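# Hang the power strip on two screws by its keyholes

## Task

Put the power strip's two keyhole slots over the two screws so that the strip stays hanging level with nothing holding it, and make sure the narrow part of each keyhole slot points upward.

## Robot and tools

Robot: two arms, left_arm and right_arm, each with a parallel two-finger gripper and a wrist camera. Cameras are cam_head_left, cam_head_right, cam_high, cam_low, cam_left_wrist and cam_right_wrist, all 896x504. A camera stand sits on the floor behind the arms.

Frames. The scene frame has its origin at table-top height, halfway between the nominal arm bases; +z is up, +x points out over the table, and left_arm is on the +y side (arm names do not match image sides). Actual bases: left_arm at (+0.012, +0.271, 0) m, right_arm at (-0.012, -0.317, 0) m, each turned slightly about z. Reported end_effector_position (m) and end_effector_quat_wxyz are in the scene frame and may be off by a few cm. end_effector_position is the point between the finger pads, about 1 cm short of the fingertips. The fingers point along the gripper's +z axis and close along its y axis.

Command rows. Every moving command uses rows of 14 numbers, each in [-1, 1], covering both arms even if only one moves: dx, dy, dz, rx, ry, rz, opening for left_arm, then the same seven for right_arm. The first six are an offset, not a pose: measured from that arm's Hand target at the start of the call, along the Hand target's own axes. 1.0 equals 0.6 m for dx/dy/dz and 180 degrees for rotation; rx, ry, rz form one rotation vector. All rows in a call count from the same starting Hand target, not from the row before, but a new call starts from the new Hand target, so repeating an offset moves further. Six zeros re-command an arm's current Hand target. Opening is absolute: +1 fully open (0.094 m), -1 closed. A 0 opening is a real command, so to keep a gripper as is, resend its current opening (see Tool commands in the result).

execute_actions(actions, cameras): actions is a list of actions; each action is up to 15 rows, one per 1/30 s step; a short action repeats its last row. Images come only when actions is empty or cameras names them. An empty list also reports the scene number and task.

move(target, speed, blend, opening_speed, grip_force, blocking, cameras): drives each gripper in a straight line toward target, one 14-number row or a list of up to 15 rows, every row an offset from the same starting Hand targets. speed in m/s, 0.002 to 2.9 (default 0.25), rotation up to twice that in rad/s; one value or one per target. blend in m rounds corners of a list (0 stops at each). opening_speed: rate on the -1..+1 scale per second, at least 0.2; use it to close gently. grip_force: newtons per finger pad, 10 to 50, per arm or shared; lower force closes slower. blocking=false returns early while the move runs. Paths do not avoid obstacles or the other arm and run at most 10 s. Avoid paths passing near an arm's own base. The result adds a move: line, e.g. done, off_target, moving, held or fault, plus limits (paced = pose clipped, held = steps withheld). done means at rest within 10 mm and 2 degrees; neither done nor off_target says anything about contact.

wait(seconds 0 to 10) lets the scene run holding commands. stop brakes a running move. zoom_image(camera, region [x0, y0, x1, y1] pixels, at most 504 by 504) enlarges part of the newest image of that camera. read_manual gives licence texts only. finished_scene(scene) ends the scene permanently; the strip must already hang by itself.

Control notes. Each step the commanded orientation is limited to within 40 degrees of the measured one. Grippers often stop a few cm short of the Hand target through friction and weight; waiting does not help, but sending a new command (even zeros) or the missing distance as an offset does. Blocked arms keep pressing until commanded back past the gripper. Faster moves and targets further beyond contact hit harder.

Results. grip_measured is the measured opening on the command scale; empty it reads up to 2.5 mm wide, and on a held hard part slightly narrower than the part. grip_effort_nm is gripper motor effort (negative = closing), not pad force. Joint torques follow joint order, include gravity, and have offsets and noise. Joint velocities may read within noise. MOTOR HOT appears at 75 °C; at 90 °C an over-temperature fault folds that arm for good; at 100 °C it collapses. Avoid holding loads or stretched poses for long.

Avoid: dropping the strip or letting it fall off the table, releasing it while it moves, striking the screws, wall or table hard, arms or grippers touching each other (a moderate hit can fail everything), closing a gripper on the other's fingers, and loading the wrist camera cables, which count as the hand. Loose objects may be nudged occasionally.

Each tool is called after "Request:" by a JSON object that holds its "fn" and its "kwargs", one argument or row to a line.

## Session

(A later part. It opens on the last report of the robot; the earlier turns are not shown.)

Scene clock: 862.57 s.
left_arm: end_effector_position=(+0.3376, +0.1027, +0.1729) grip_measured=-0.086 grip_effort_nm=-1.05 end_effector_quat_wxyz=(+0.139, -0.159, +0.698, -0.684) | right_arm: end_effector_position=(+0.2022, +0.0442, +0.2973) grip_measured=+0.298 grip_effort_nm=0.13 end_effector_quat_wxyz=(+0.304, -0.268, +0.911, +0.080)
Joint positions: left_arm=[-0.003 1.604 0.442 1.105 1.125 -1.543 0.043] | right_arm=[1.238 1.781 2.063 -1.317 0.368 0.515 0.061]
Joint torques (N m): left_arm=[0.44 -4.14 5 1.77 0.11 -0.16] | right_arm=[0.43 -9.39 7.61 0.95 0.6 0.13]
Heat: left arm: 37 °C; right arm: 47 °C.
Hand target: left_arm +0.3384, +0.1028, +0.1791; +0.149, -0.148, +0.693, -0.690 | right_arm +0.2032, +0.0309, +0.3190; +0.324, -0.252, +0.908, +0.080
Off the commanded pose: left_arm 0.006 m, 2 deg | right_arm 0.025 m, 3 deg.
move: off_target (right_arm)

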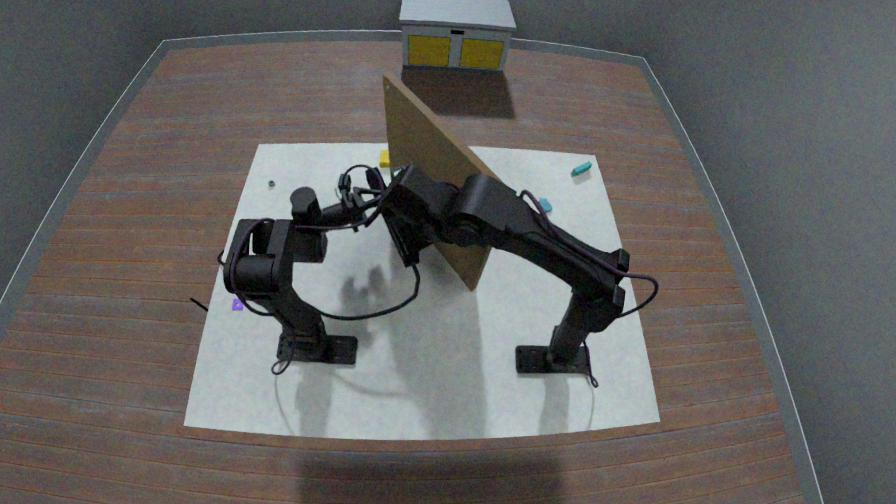

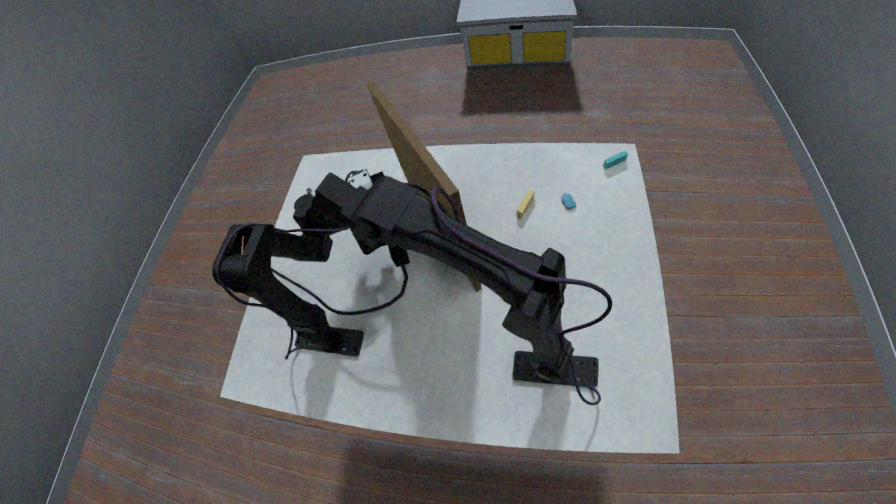

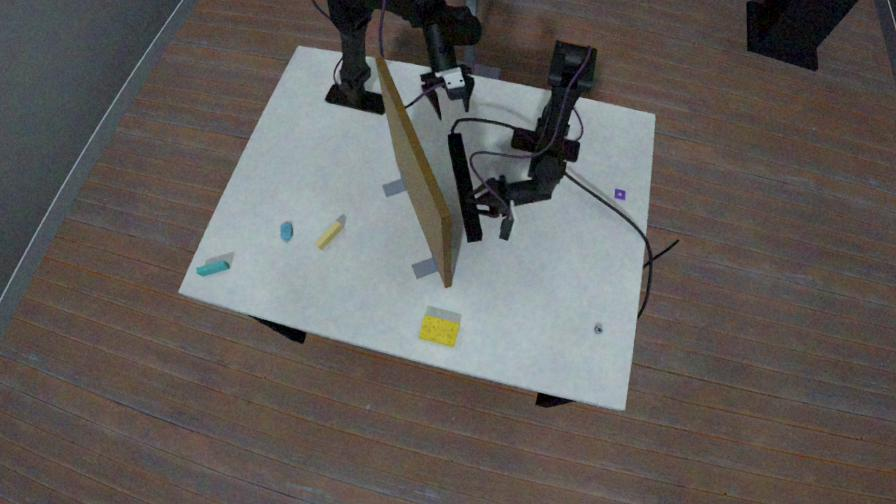

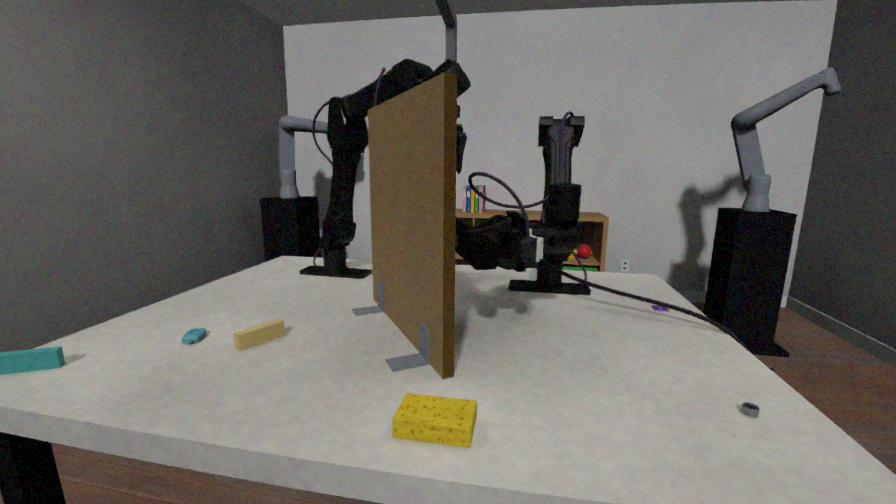

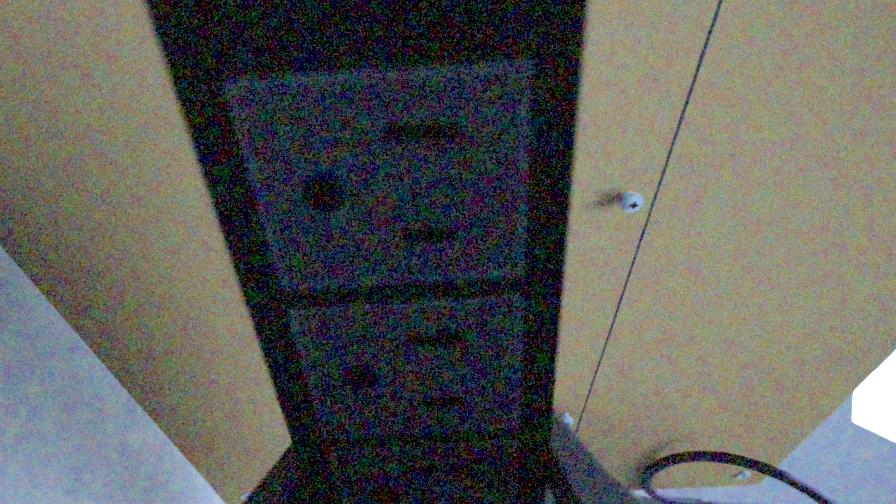

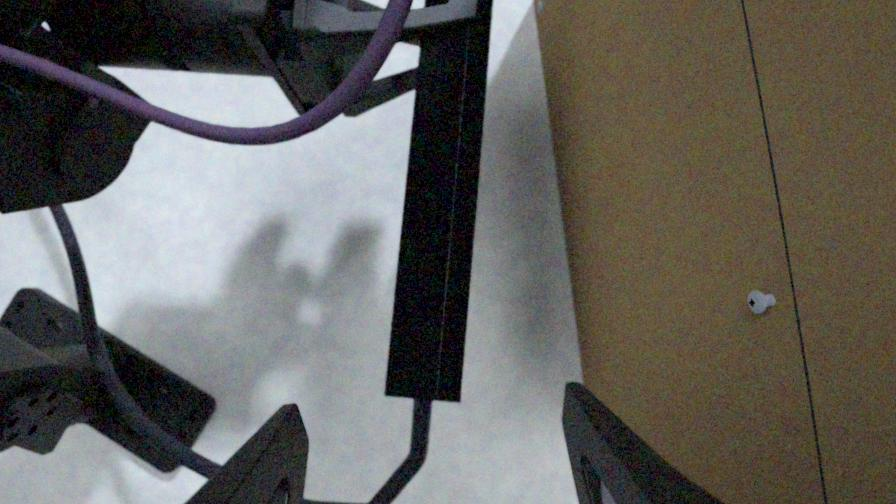

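Request:
{"fn": "move", "kwargs": {
  "target": [0.0227,-0.0567,0.0869,0,-0.05,0,-0.3,0,0,0,0,0,0,0.3],
  "speed": 0.08,
  "cameras": ["all"]
}}

Request:
{"fn": "zoom_image", "kwargs": {
  "camera": "cam_low",
  "region": [430, 150, 630, 310]
}}

Scene clock: 930.17 s.
left_arm: end_effector_position=(+0.3431, +0.0543, +0.1902) grip_measured=-0.088 grip_effort_nm=-1.05 end_effector_quat_wxyz=(+0.194, -0.203, +0.690, -0.667) | right_arm: end_effector_position=(+0.2022, +0.0442, +0.2973) grip_measured=+0.298 grip_effort_nm=0.13 end_effector_quat_wxyz=(+0.304, -0.268, +0.911, +0.080)
Joint positions: left_arm=[-0.257 1.486 0.442 0.997 0.725 -1.542 0.043] | right_arm=[1.238 1.781 2.063 -1.317 0.368 0.515 0.061]
Joint torques (N m): left_arm=[-1.02 -7.19 8.65 1.14 -0.26 -0.29] | right_arm=[0.46 -9.36 7.61 0.91 0.59 0.16]
Heat: left arm: 36 °C; right arm: 41 °C.
Hand target: left_arm +0.3473, +0.0495, +0.2129; +0.203, -0.201, +0.679, -0.676 | right_arm +0.2032, +0.0310, +0.3190; +0.324, -0.252, +0.908, +0.080
Off the commanded pose: left_arm 0.024 m, 2 deg | right_arm 0.025 m, 3 deg.
move: off_target (left_arm, right_arm)

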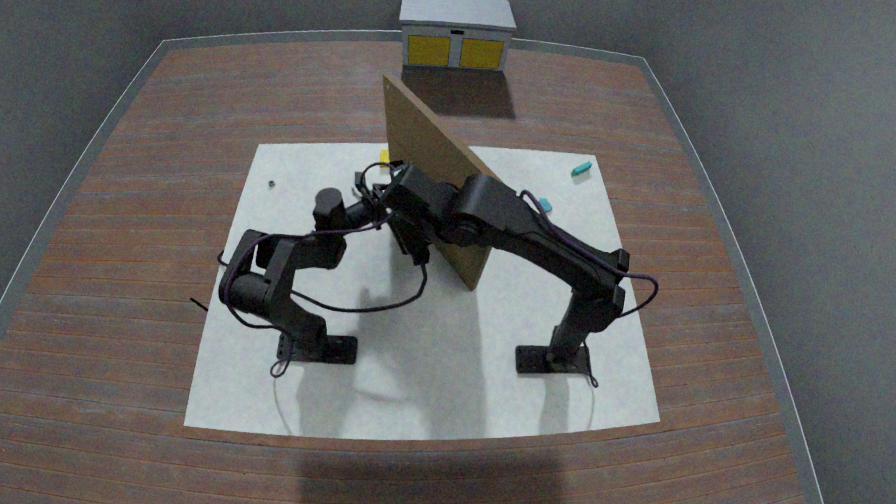

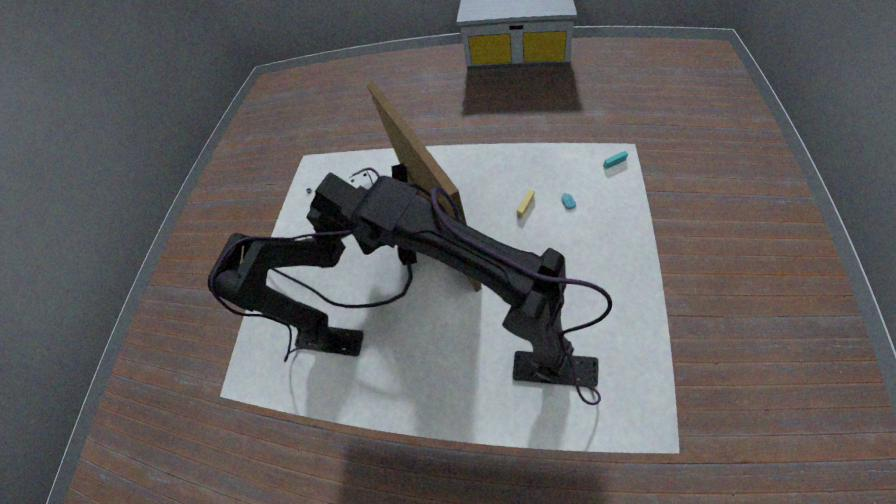

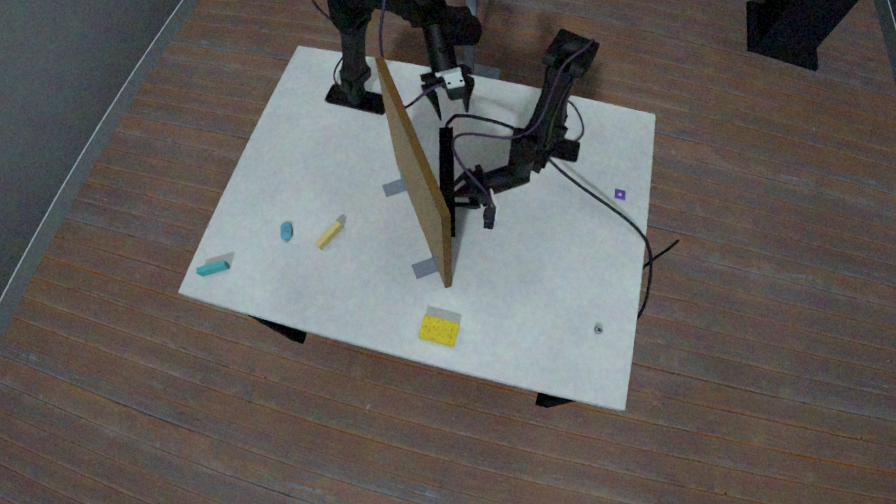

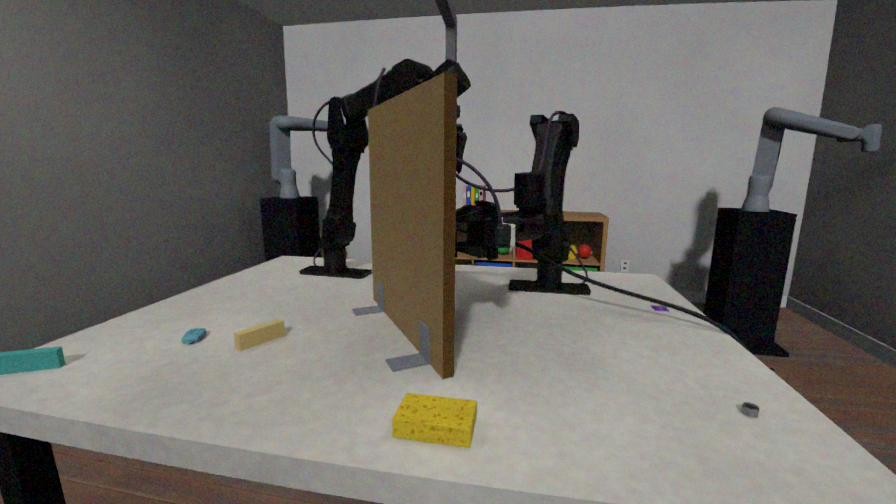

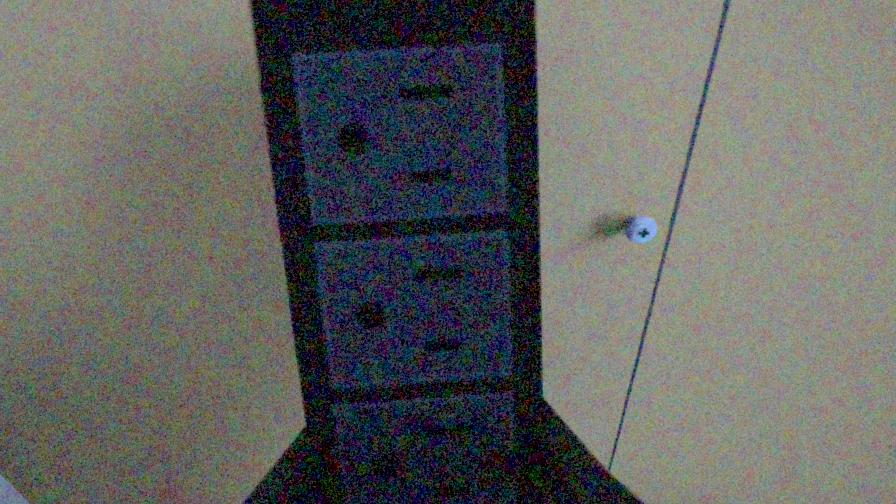

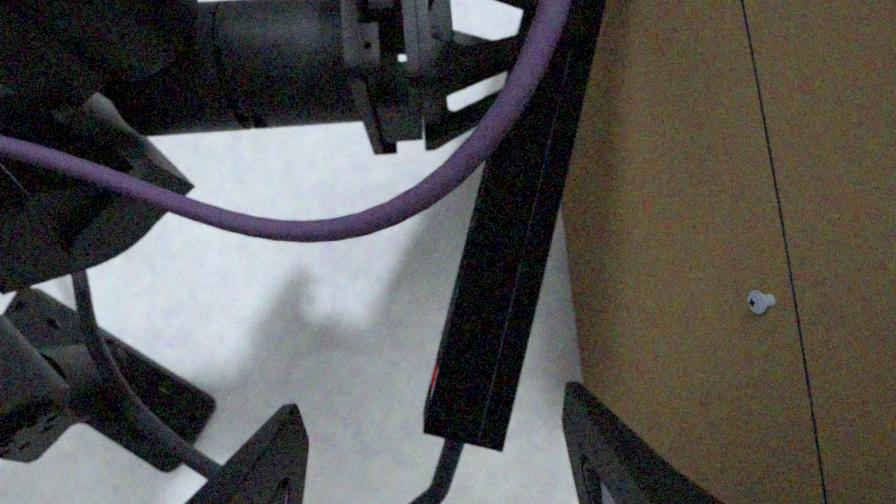

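Scaled by 2.520.

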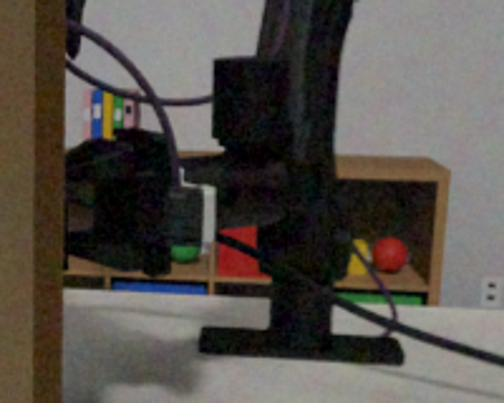

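Request:
{"fn": "move", "kwargs": {
  "target": [0.002,0,0.0683,0,0,0,-0.3,0,0,0,0,0,0,0.3],
  "speed": 0.04,
  "cameras": ["cam_left_wrist","cam_right_wrist","cam_high","cam_low"]
}}

Scene clock: 958.37 s.
left_arm: end_effector_position=(+0.3627, +0.0311, +0.1887) grip_measured=-0.088 grip_effort_nm=-1.05 end_effector_quat_wxyz=(+0.207, -0.220, +0.690, -0.658) | right_arm: end_effector_position=(+0.2022, +0.0442, +0.2973) grip_measured=+0.298 grip_effort_nm=0.13 end_effector_quat_wxyz=(+0.304, -0.268, +0.911, +0.080)
Joint positions: left_arm=[-0.345 1.563 0.523 0.981 0.594 -1.542 0.043] | right_arm=[1.238 1.781 2.063 -1.317 0.368 0.515 0.061]
Joint torques (N m): left_arm=[-1.8 -4.4 11.34 1.43 0.1 -0.29] | right_arm=[0.32 -9.42 7.58 0.9 0.59 0.16]
Heat: left arm: 38 °C; right arm: 40 °C.
Hand target: left_arm +0.3687, +0.0145, +0.2128; +0.203, -0.201, +0.679, -0.676 | right_arm +0.2032, +0.0310, +0.3190; +0.324, -0.252, +0.908, +0.080
Off the commanded pose: left_arm 0.030 m, 3 deg | right_arm 0.025 m, 3 deg.
move: off_target (left_arm, right_arm)
Images, in order (width x height): cam_high 896x504, cam_low 896x504, cam_left_wrist 896x504, cam_right_wrist 896x504.

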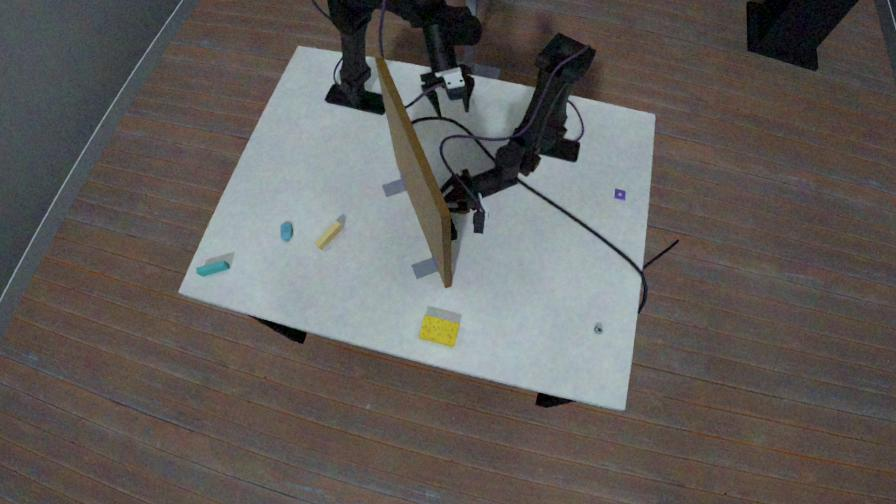

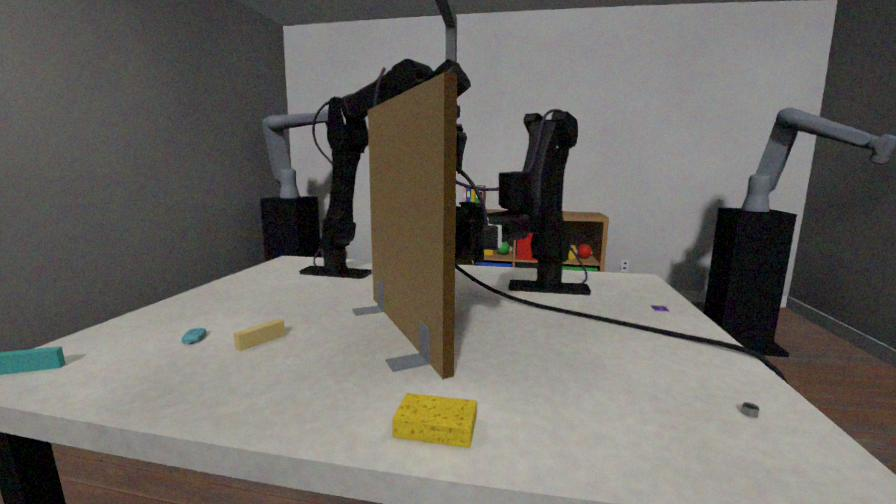

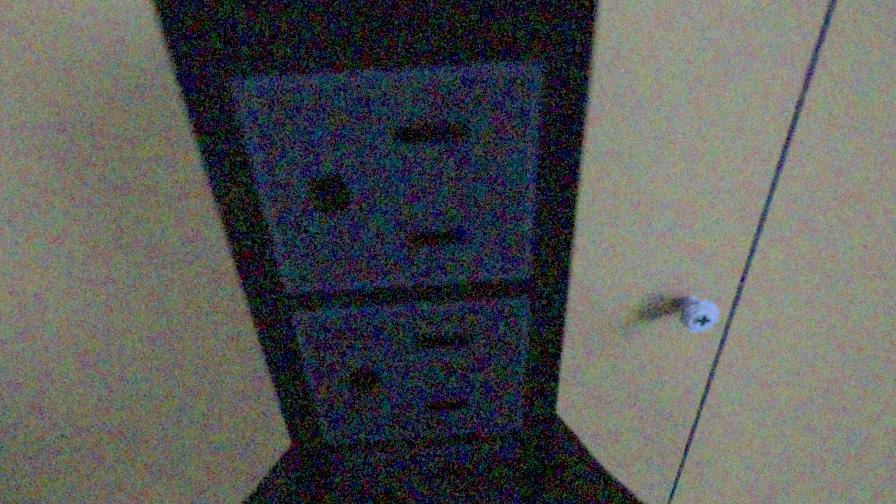

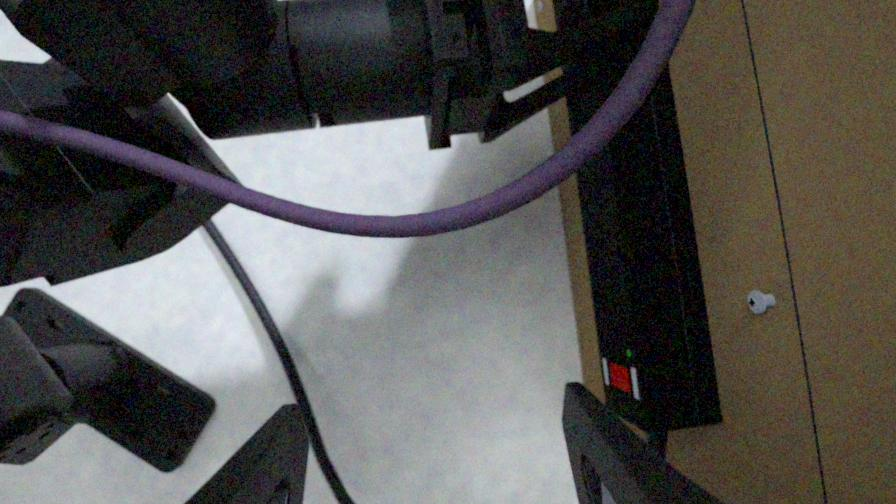

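Request:
{"fn": "move", "kwargs": {
  "target": [
    [0,0,0,0,0,0,-0.3,0.178,-0.016,-0.173,0,0,0,0.3],
    [0,0,0,0,0,0,-0.3,0.3245,-0.44,-0.237,0,0,0,0.3]
  ],
  "speed": 0.25,
  "blend": 0.03,
  "cameras": ["all"]
}}

Request:
{"fn": "zoom_image", "kwargs": {
  "camera": "cam_head_left",
  "region": [340, 130, 520, 300]
}}

Request:
{"fn": "zoom_image", "kwargs": {
  "camera": "cam_head_right",
  "region": [340, 130, 520, 300]
}}

Scene clock: 1003.30 s.
left_arm: end_effector_position=(+0.3627, +0.0311, +0.1887) grip_measured=-0.088 grip_effort_nm=-1.05 end_effector_quat_wxyz=(+0.207, -0.220, +0.690, -0.658) | right_arm: end_effector_position=(+0.1362, -0.3242, +0.3142) grip_measured=+0.298 grip_effort_nm=0.13 end_effector_quat_wxyz=(+0.360, -0.193, +0.910, -0.072)
Joint positions: left_arm=[-0.345 1.563 0.523 0.981 0.594 -1.542 0.043] | right_arm=[-0.305 0.749 1.426 -1.529 -0.247 -0.679 0.061]
Joint torques (N m): left_arm=[-1.7 -4.33 11.41 1.42 0.1 -0.29] | right_arm=[-0.75 1.59 3.22 1.28 -0.39 -0.11]
Heat: left arm: 39 °C; right arm: 39 °C.
Hand target: left_arm +0.3687, +0.0145, +0.2128; +0.203, -0.201, +0.679, -0.676 | right_arm +0.1308, -0.3190, +0.3115; +0.324, -0.252, +0.908, +0.080
Off the commanded pose: left_arm 0.030 m, 3 deg | right_arm 0.008 m, 19 deg.
joint sent to its limit (right arm) — joint 4 (wrist pitch), lower limit. The joint targets are off in orientation, not in position.
move: off_target (left_arm, right_arm)

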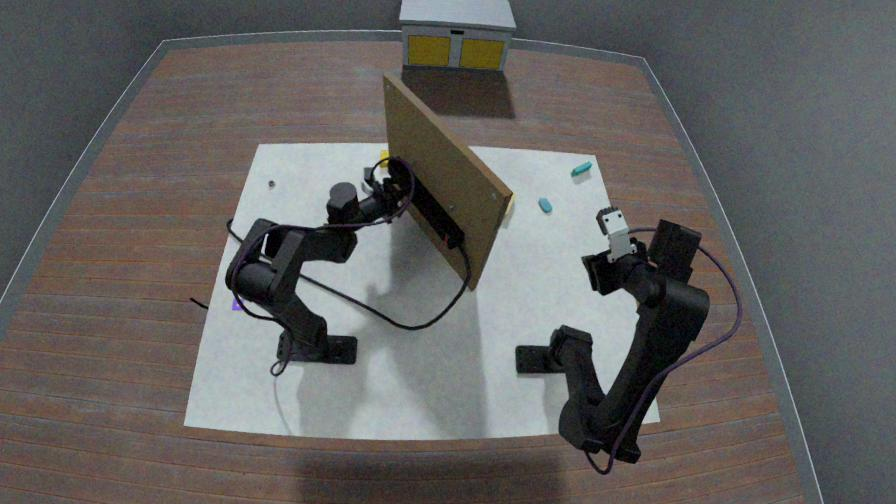

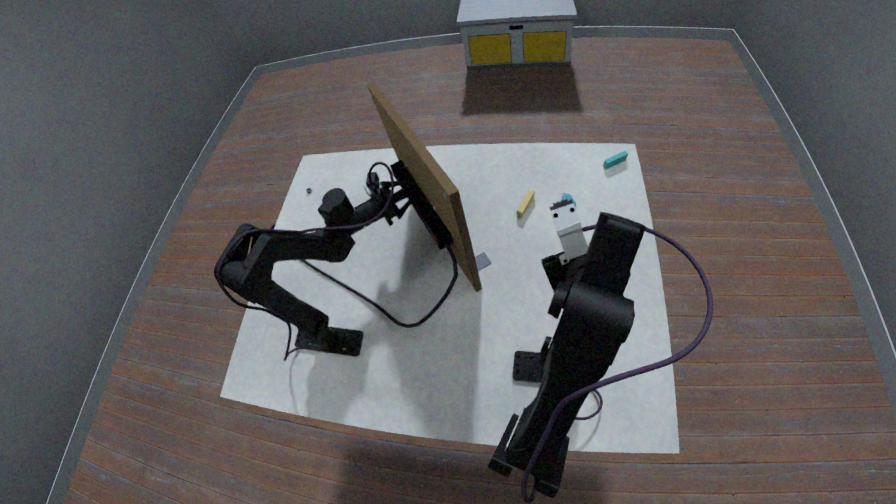

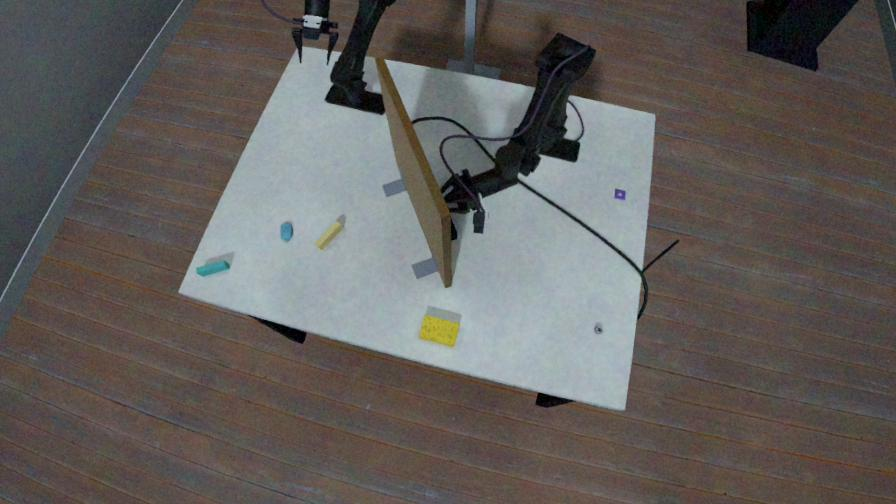

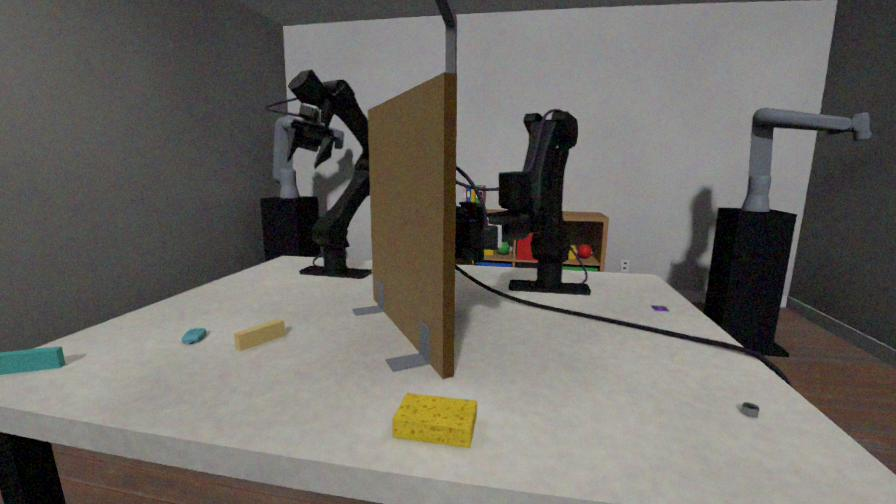

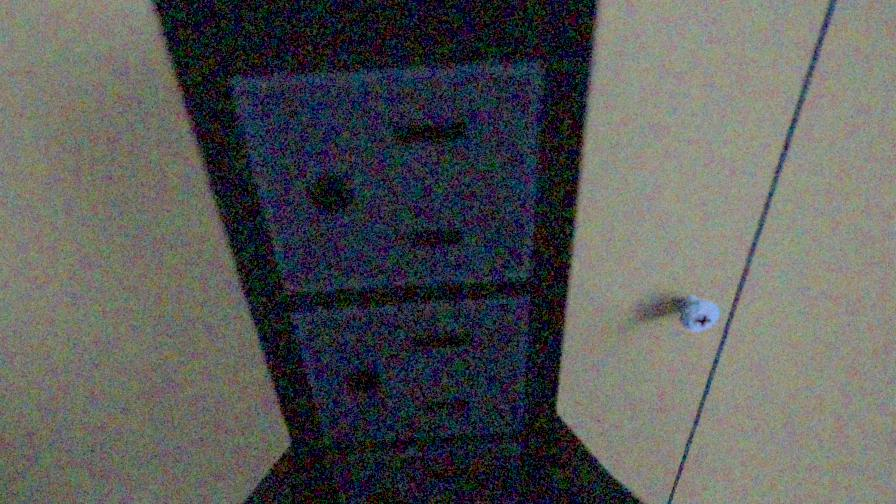

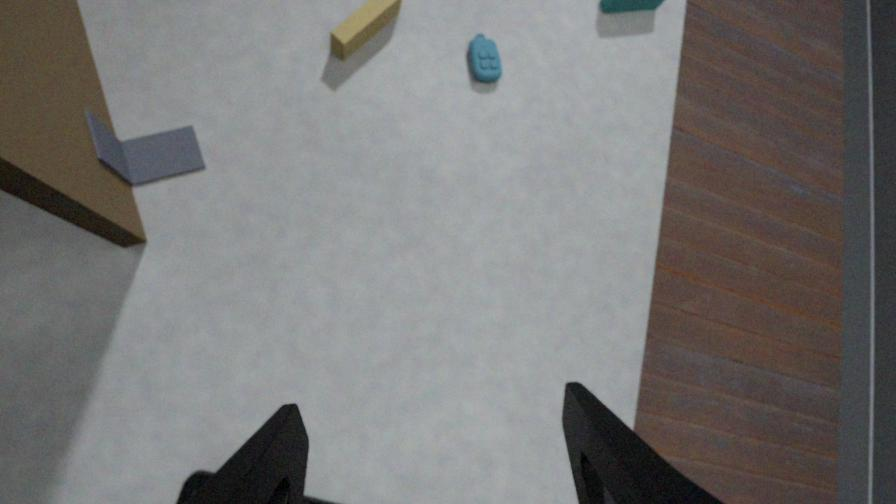

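Scaled by 2.800.

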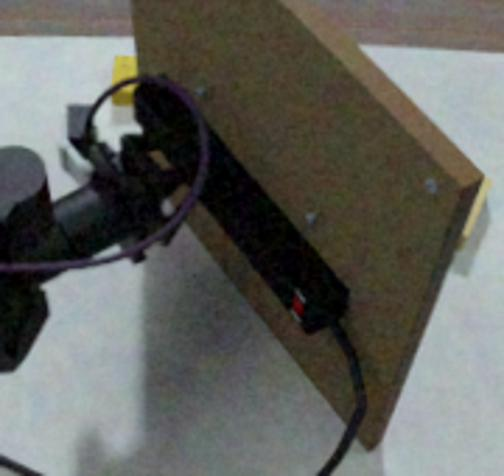

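Scaled by 2.800.

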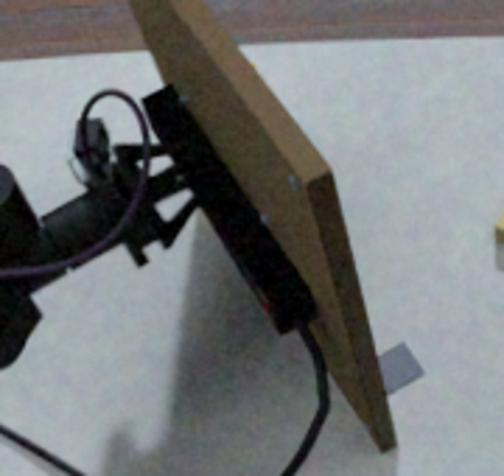

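Request:
{"fn": "move", "kwargs": {
  "target": [-0.002,0,-0.075,0,0,0,-0.3,0,0,0,0,0,0,0.3],
  "speed": 0.06,
  "cameras": ["cam_left_wrist","cam_head_left","cam_head_right","cam_low"]
}}

Request:
{"fn": "zoom_image", "kwargs": {
  "camera": "cam_head_left",
  "region": [340, 130, 520, 300]
}}

Request:
{"fn": "zoom_image", "kwargs": {
  "camera": "cam_head_right",
  "region": [340, 130, 520, 300]
}}

Scene clock: 1021.70 s.
left_arm: end_effector_position=(+0.3509, +0.0528, +0.2012) grip_measured=-0.088 grip_effort_nm=-1.05 end_effector_quat_wxyz=(+0.209, -0.205, +0.684, -0.668) | right_arm: end_effector_position=(+0.1362, -0.3241, +0.3142) grip_measured=+0.298 grip_effort_nm=0.13 end_effector_quat_wxyz=(+0.361, -0.193, +0.910, -0.072)
Joint positions: left_arm=[-0.268 1.478 0.472 0.98 0.69 -1.542 0.043] | right_arm=[-0.305 0.749 1.426 -1.529 -0.248 -0.679 0.061]
Joint torques (N m): left_arm=[0.49 -7.41 5.57 1.28 0.22 -0.29] | right_arm=[-0.64 1.59 3.32 1.28 -0.4 -0.11]
Heat: left arm: 39 °C; right arm: 36 °C.
Hand target: left_arm +0.3451, +0.0529, +0.2129; +0.203, -0.201, +0.679, -0.676 | right_arm +0.1308, -0.3191, +0.3115; +0.324, -0.252, +0.908, +0.080
Off the commanded pose: left_arm 0.013 m, 1 deg | right_arm 0.008 m, 19 deg.
joint sent to its limit (right arm) — joint 4 (wrist pitch), lower limit. The joint targets are off in orientation, not in position.
move: off_target (left_arm, right_arm)
Images, in order (width x height): cam_head_left 896x504, cam_head_right 896x504, cam_low 896x504, cam_left_wrist 896x504.

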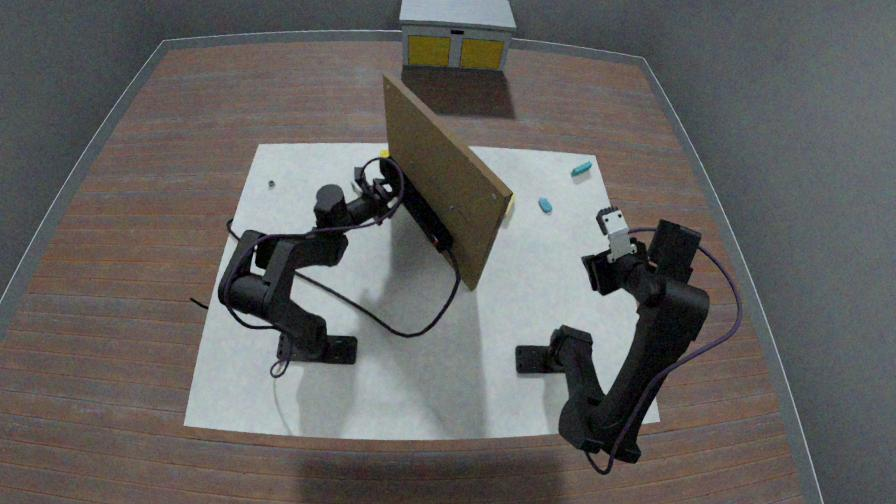

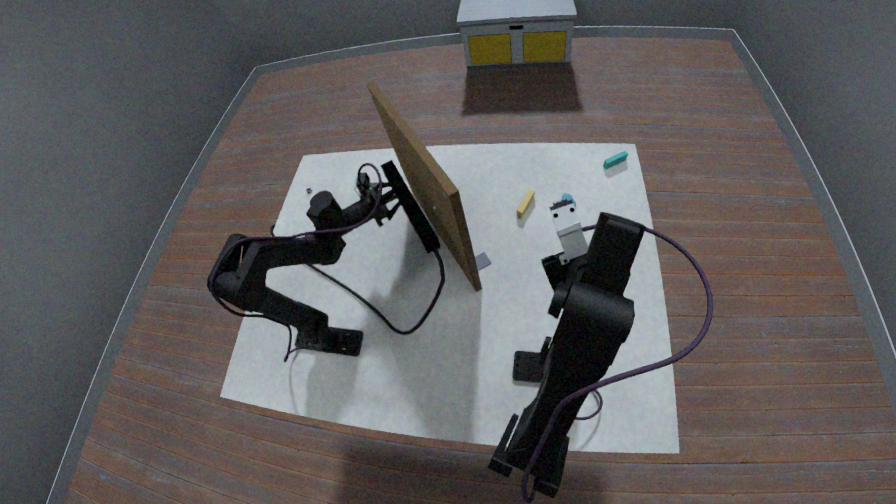

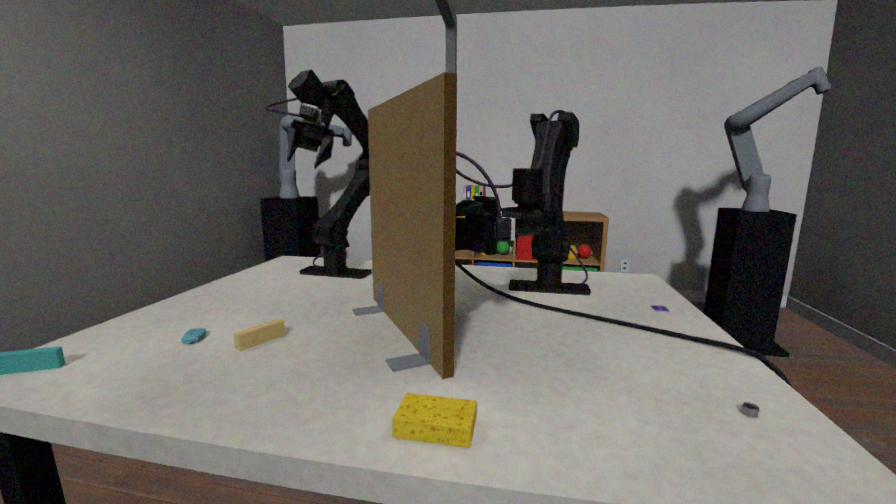

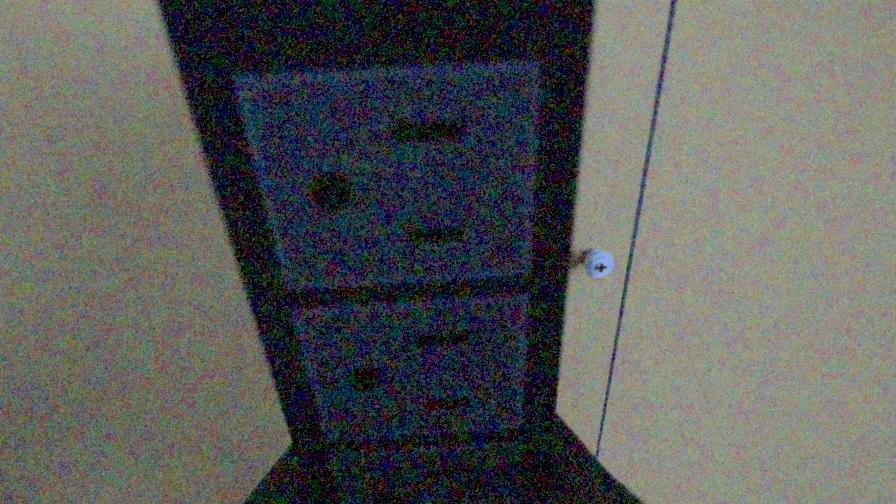

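Scaled by 2.800.

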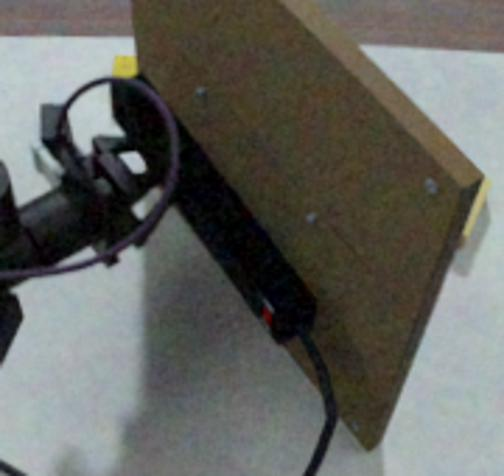

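Scaled by 2.800.

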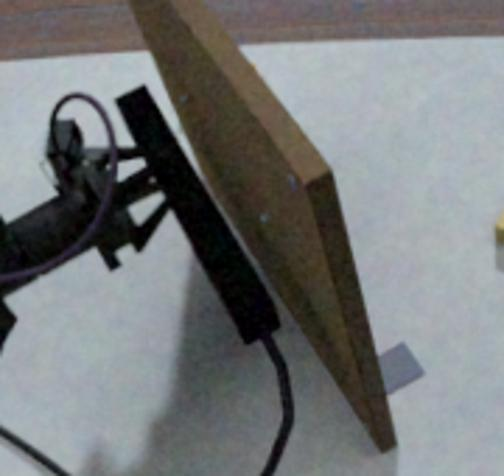

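Request:
{"fn": "move", "kwargs": {
  "target": [0,-0.1,0,0,0,-0.01,-0.3,0,0,0,0,0,0,0.3],
  "speed": 0.06,
  "cameras": ["cam_left_wrist","cam_head_left","cam_head_right","cam_low"]
}}

Request:
{"fn": "zoom_image", "kwargs": {
  "camera": "cam_head_left",
  "region": [340, 130, 520, 300]
}}

Request:
{"fn": "zoom_image", "kwargs": {
  "camera": "cam_head_right",
  "region": [340, 130, 520, 300]
}}

Scene clock: 1033.00 s.
left_arm: end_effector_position=(+0.3460, +0.0541, +0.2404) grip_measured=-0.088 grip_effort_nm=-1.05 end_effector_quat_wxyz=(+0.189, -0.224, +0.691, -0.661) | right_arm: end_effector_position=(+0.1362, -0.3241, +0.3142) grip_measured=+0.298 grip_effort_nm=0.13 end_effector_quat_wxyz=(+0.361, -0.193, +0.910, -0.072)
Joint positions: left_arm=[-0.268 1.302 0.577 0.653 0.691 -1.56 0.043] | right_arm=[-0.305 0.749 1.426 -1.529 -0.248 -0.679 0.061]
Joint torques (N m): left_arm=[0.5 -6.61 10.69 1.3 0.21 -0.44] | right_arm=[-0.64 1.54 3.28 1.25 -0.41 -0.1]
Heat: left arm: 39 °C; right arm: 34 °C.
Hand target: left_arm +0.3449, +0.0526, +0.2729; +0.193, -0.212, +0.675, -0.680 | right_arm +0.1308, -0.3191, +0.3115; +0.324, -0.252, +0.908, +0.080
Off the commanded pose: left_arm 0.033 m, 3 deg | right_arm 0.008 m, 19 deg.
joint sent to its limit (right arm) — joint 4 (wrist pitch), lower limit. The joint targets are off in orientation, not in position.
move: off_target (left_arm, right_arm)
Images, in order (width x height): cam_head_left 896x504, cam_head_right 896x504, cam_low 896x504, cam_left_wrist 896x504.

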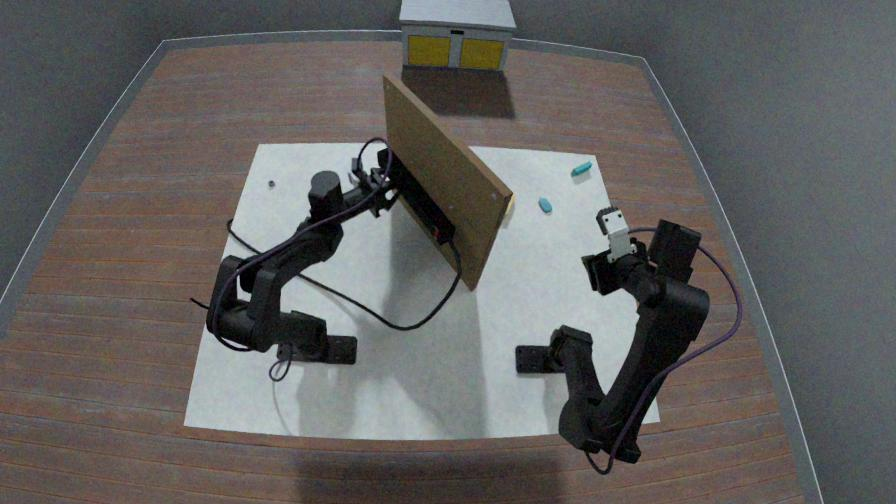

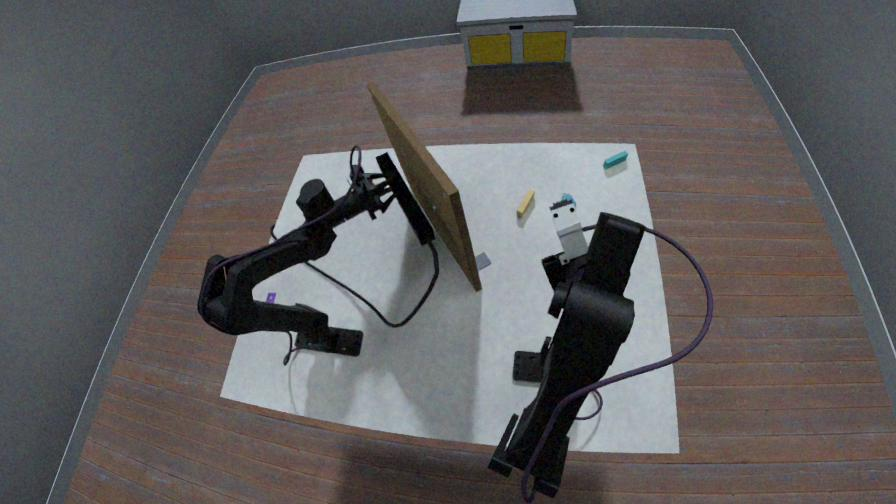

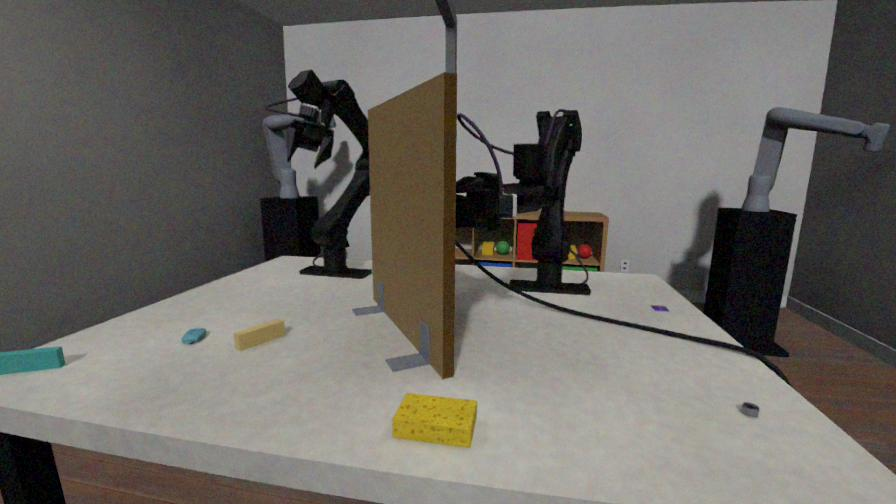

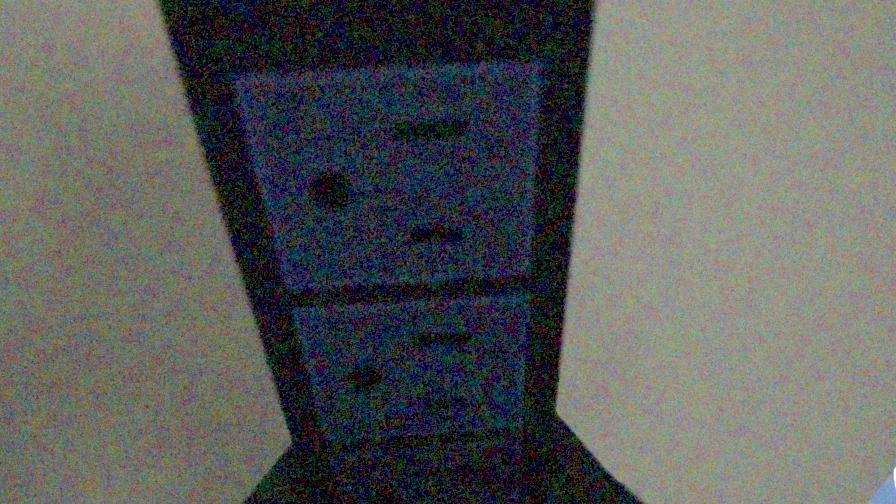

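Scaled by 2.800.

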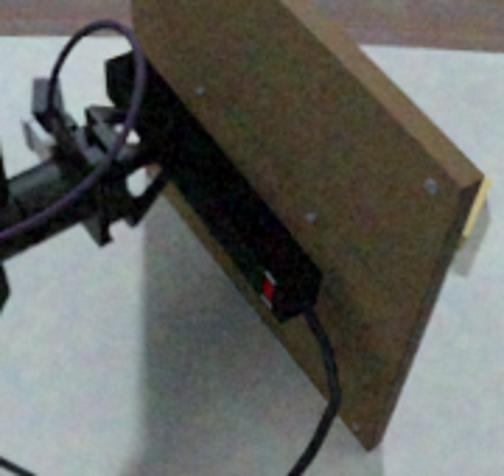

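Scaled by 2.800.

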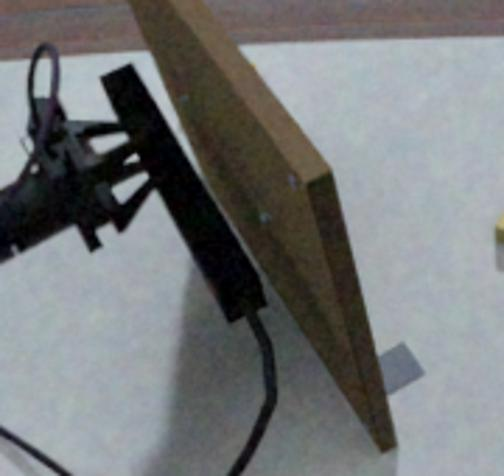

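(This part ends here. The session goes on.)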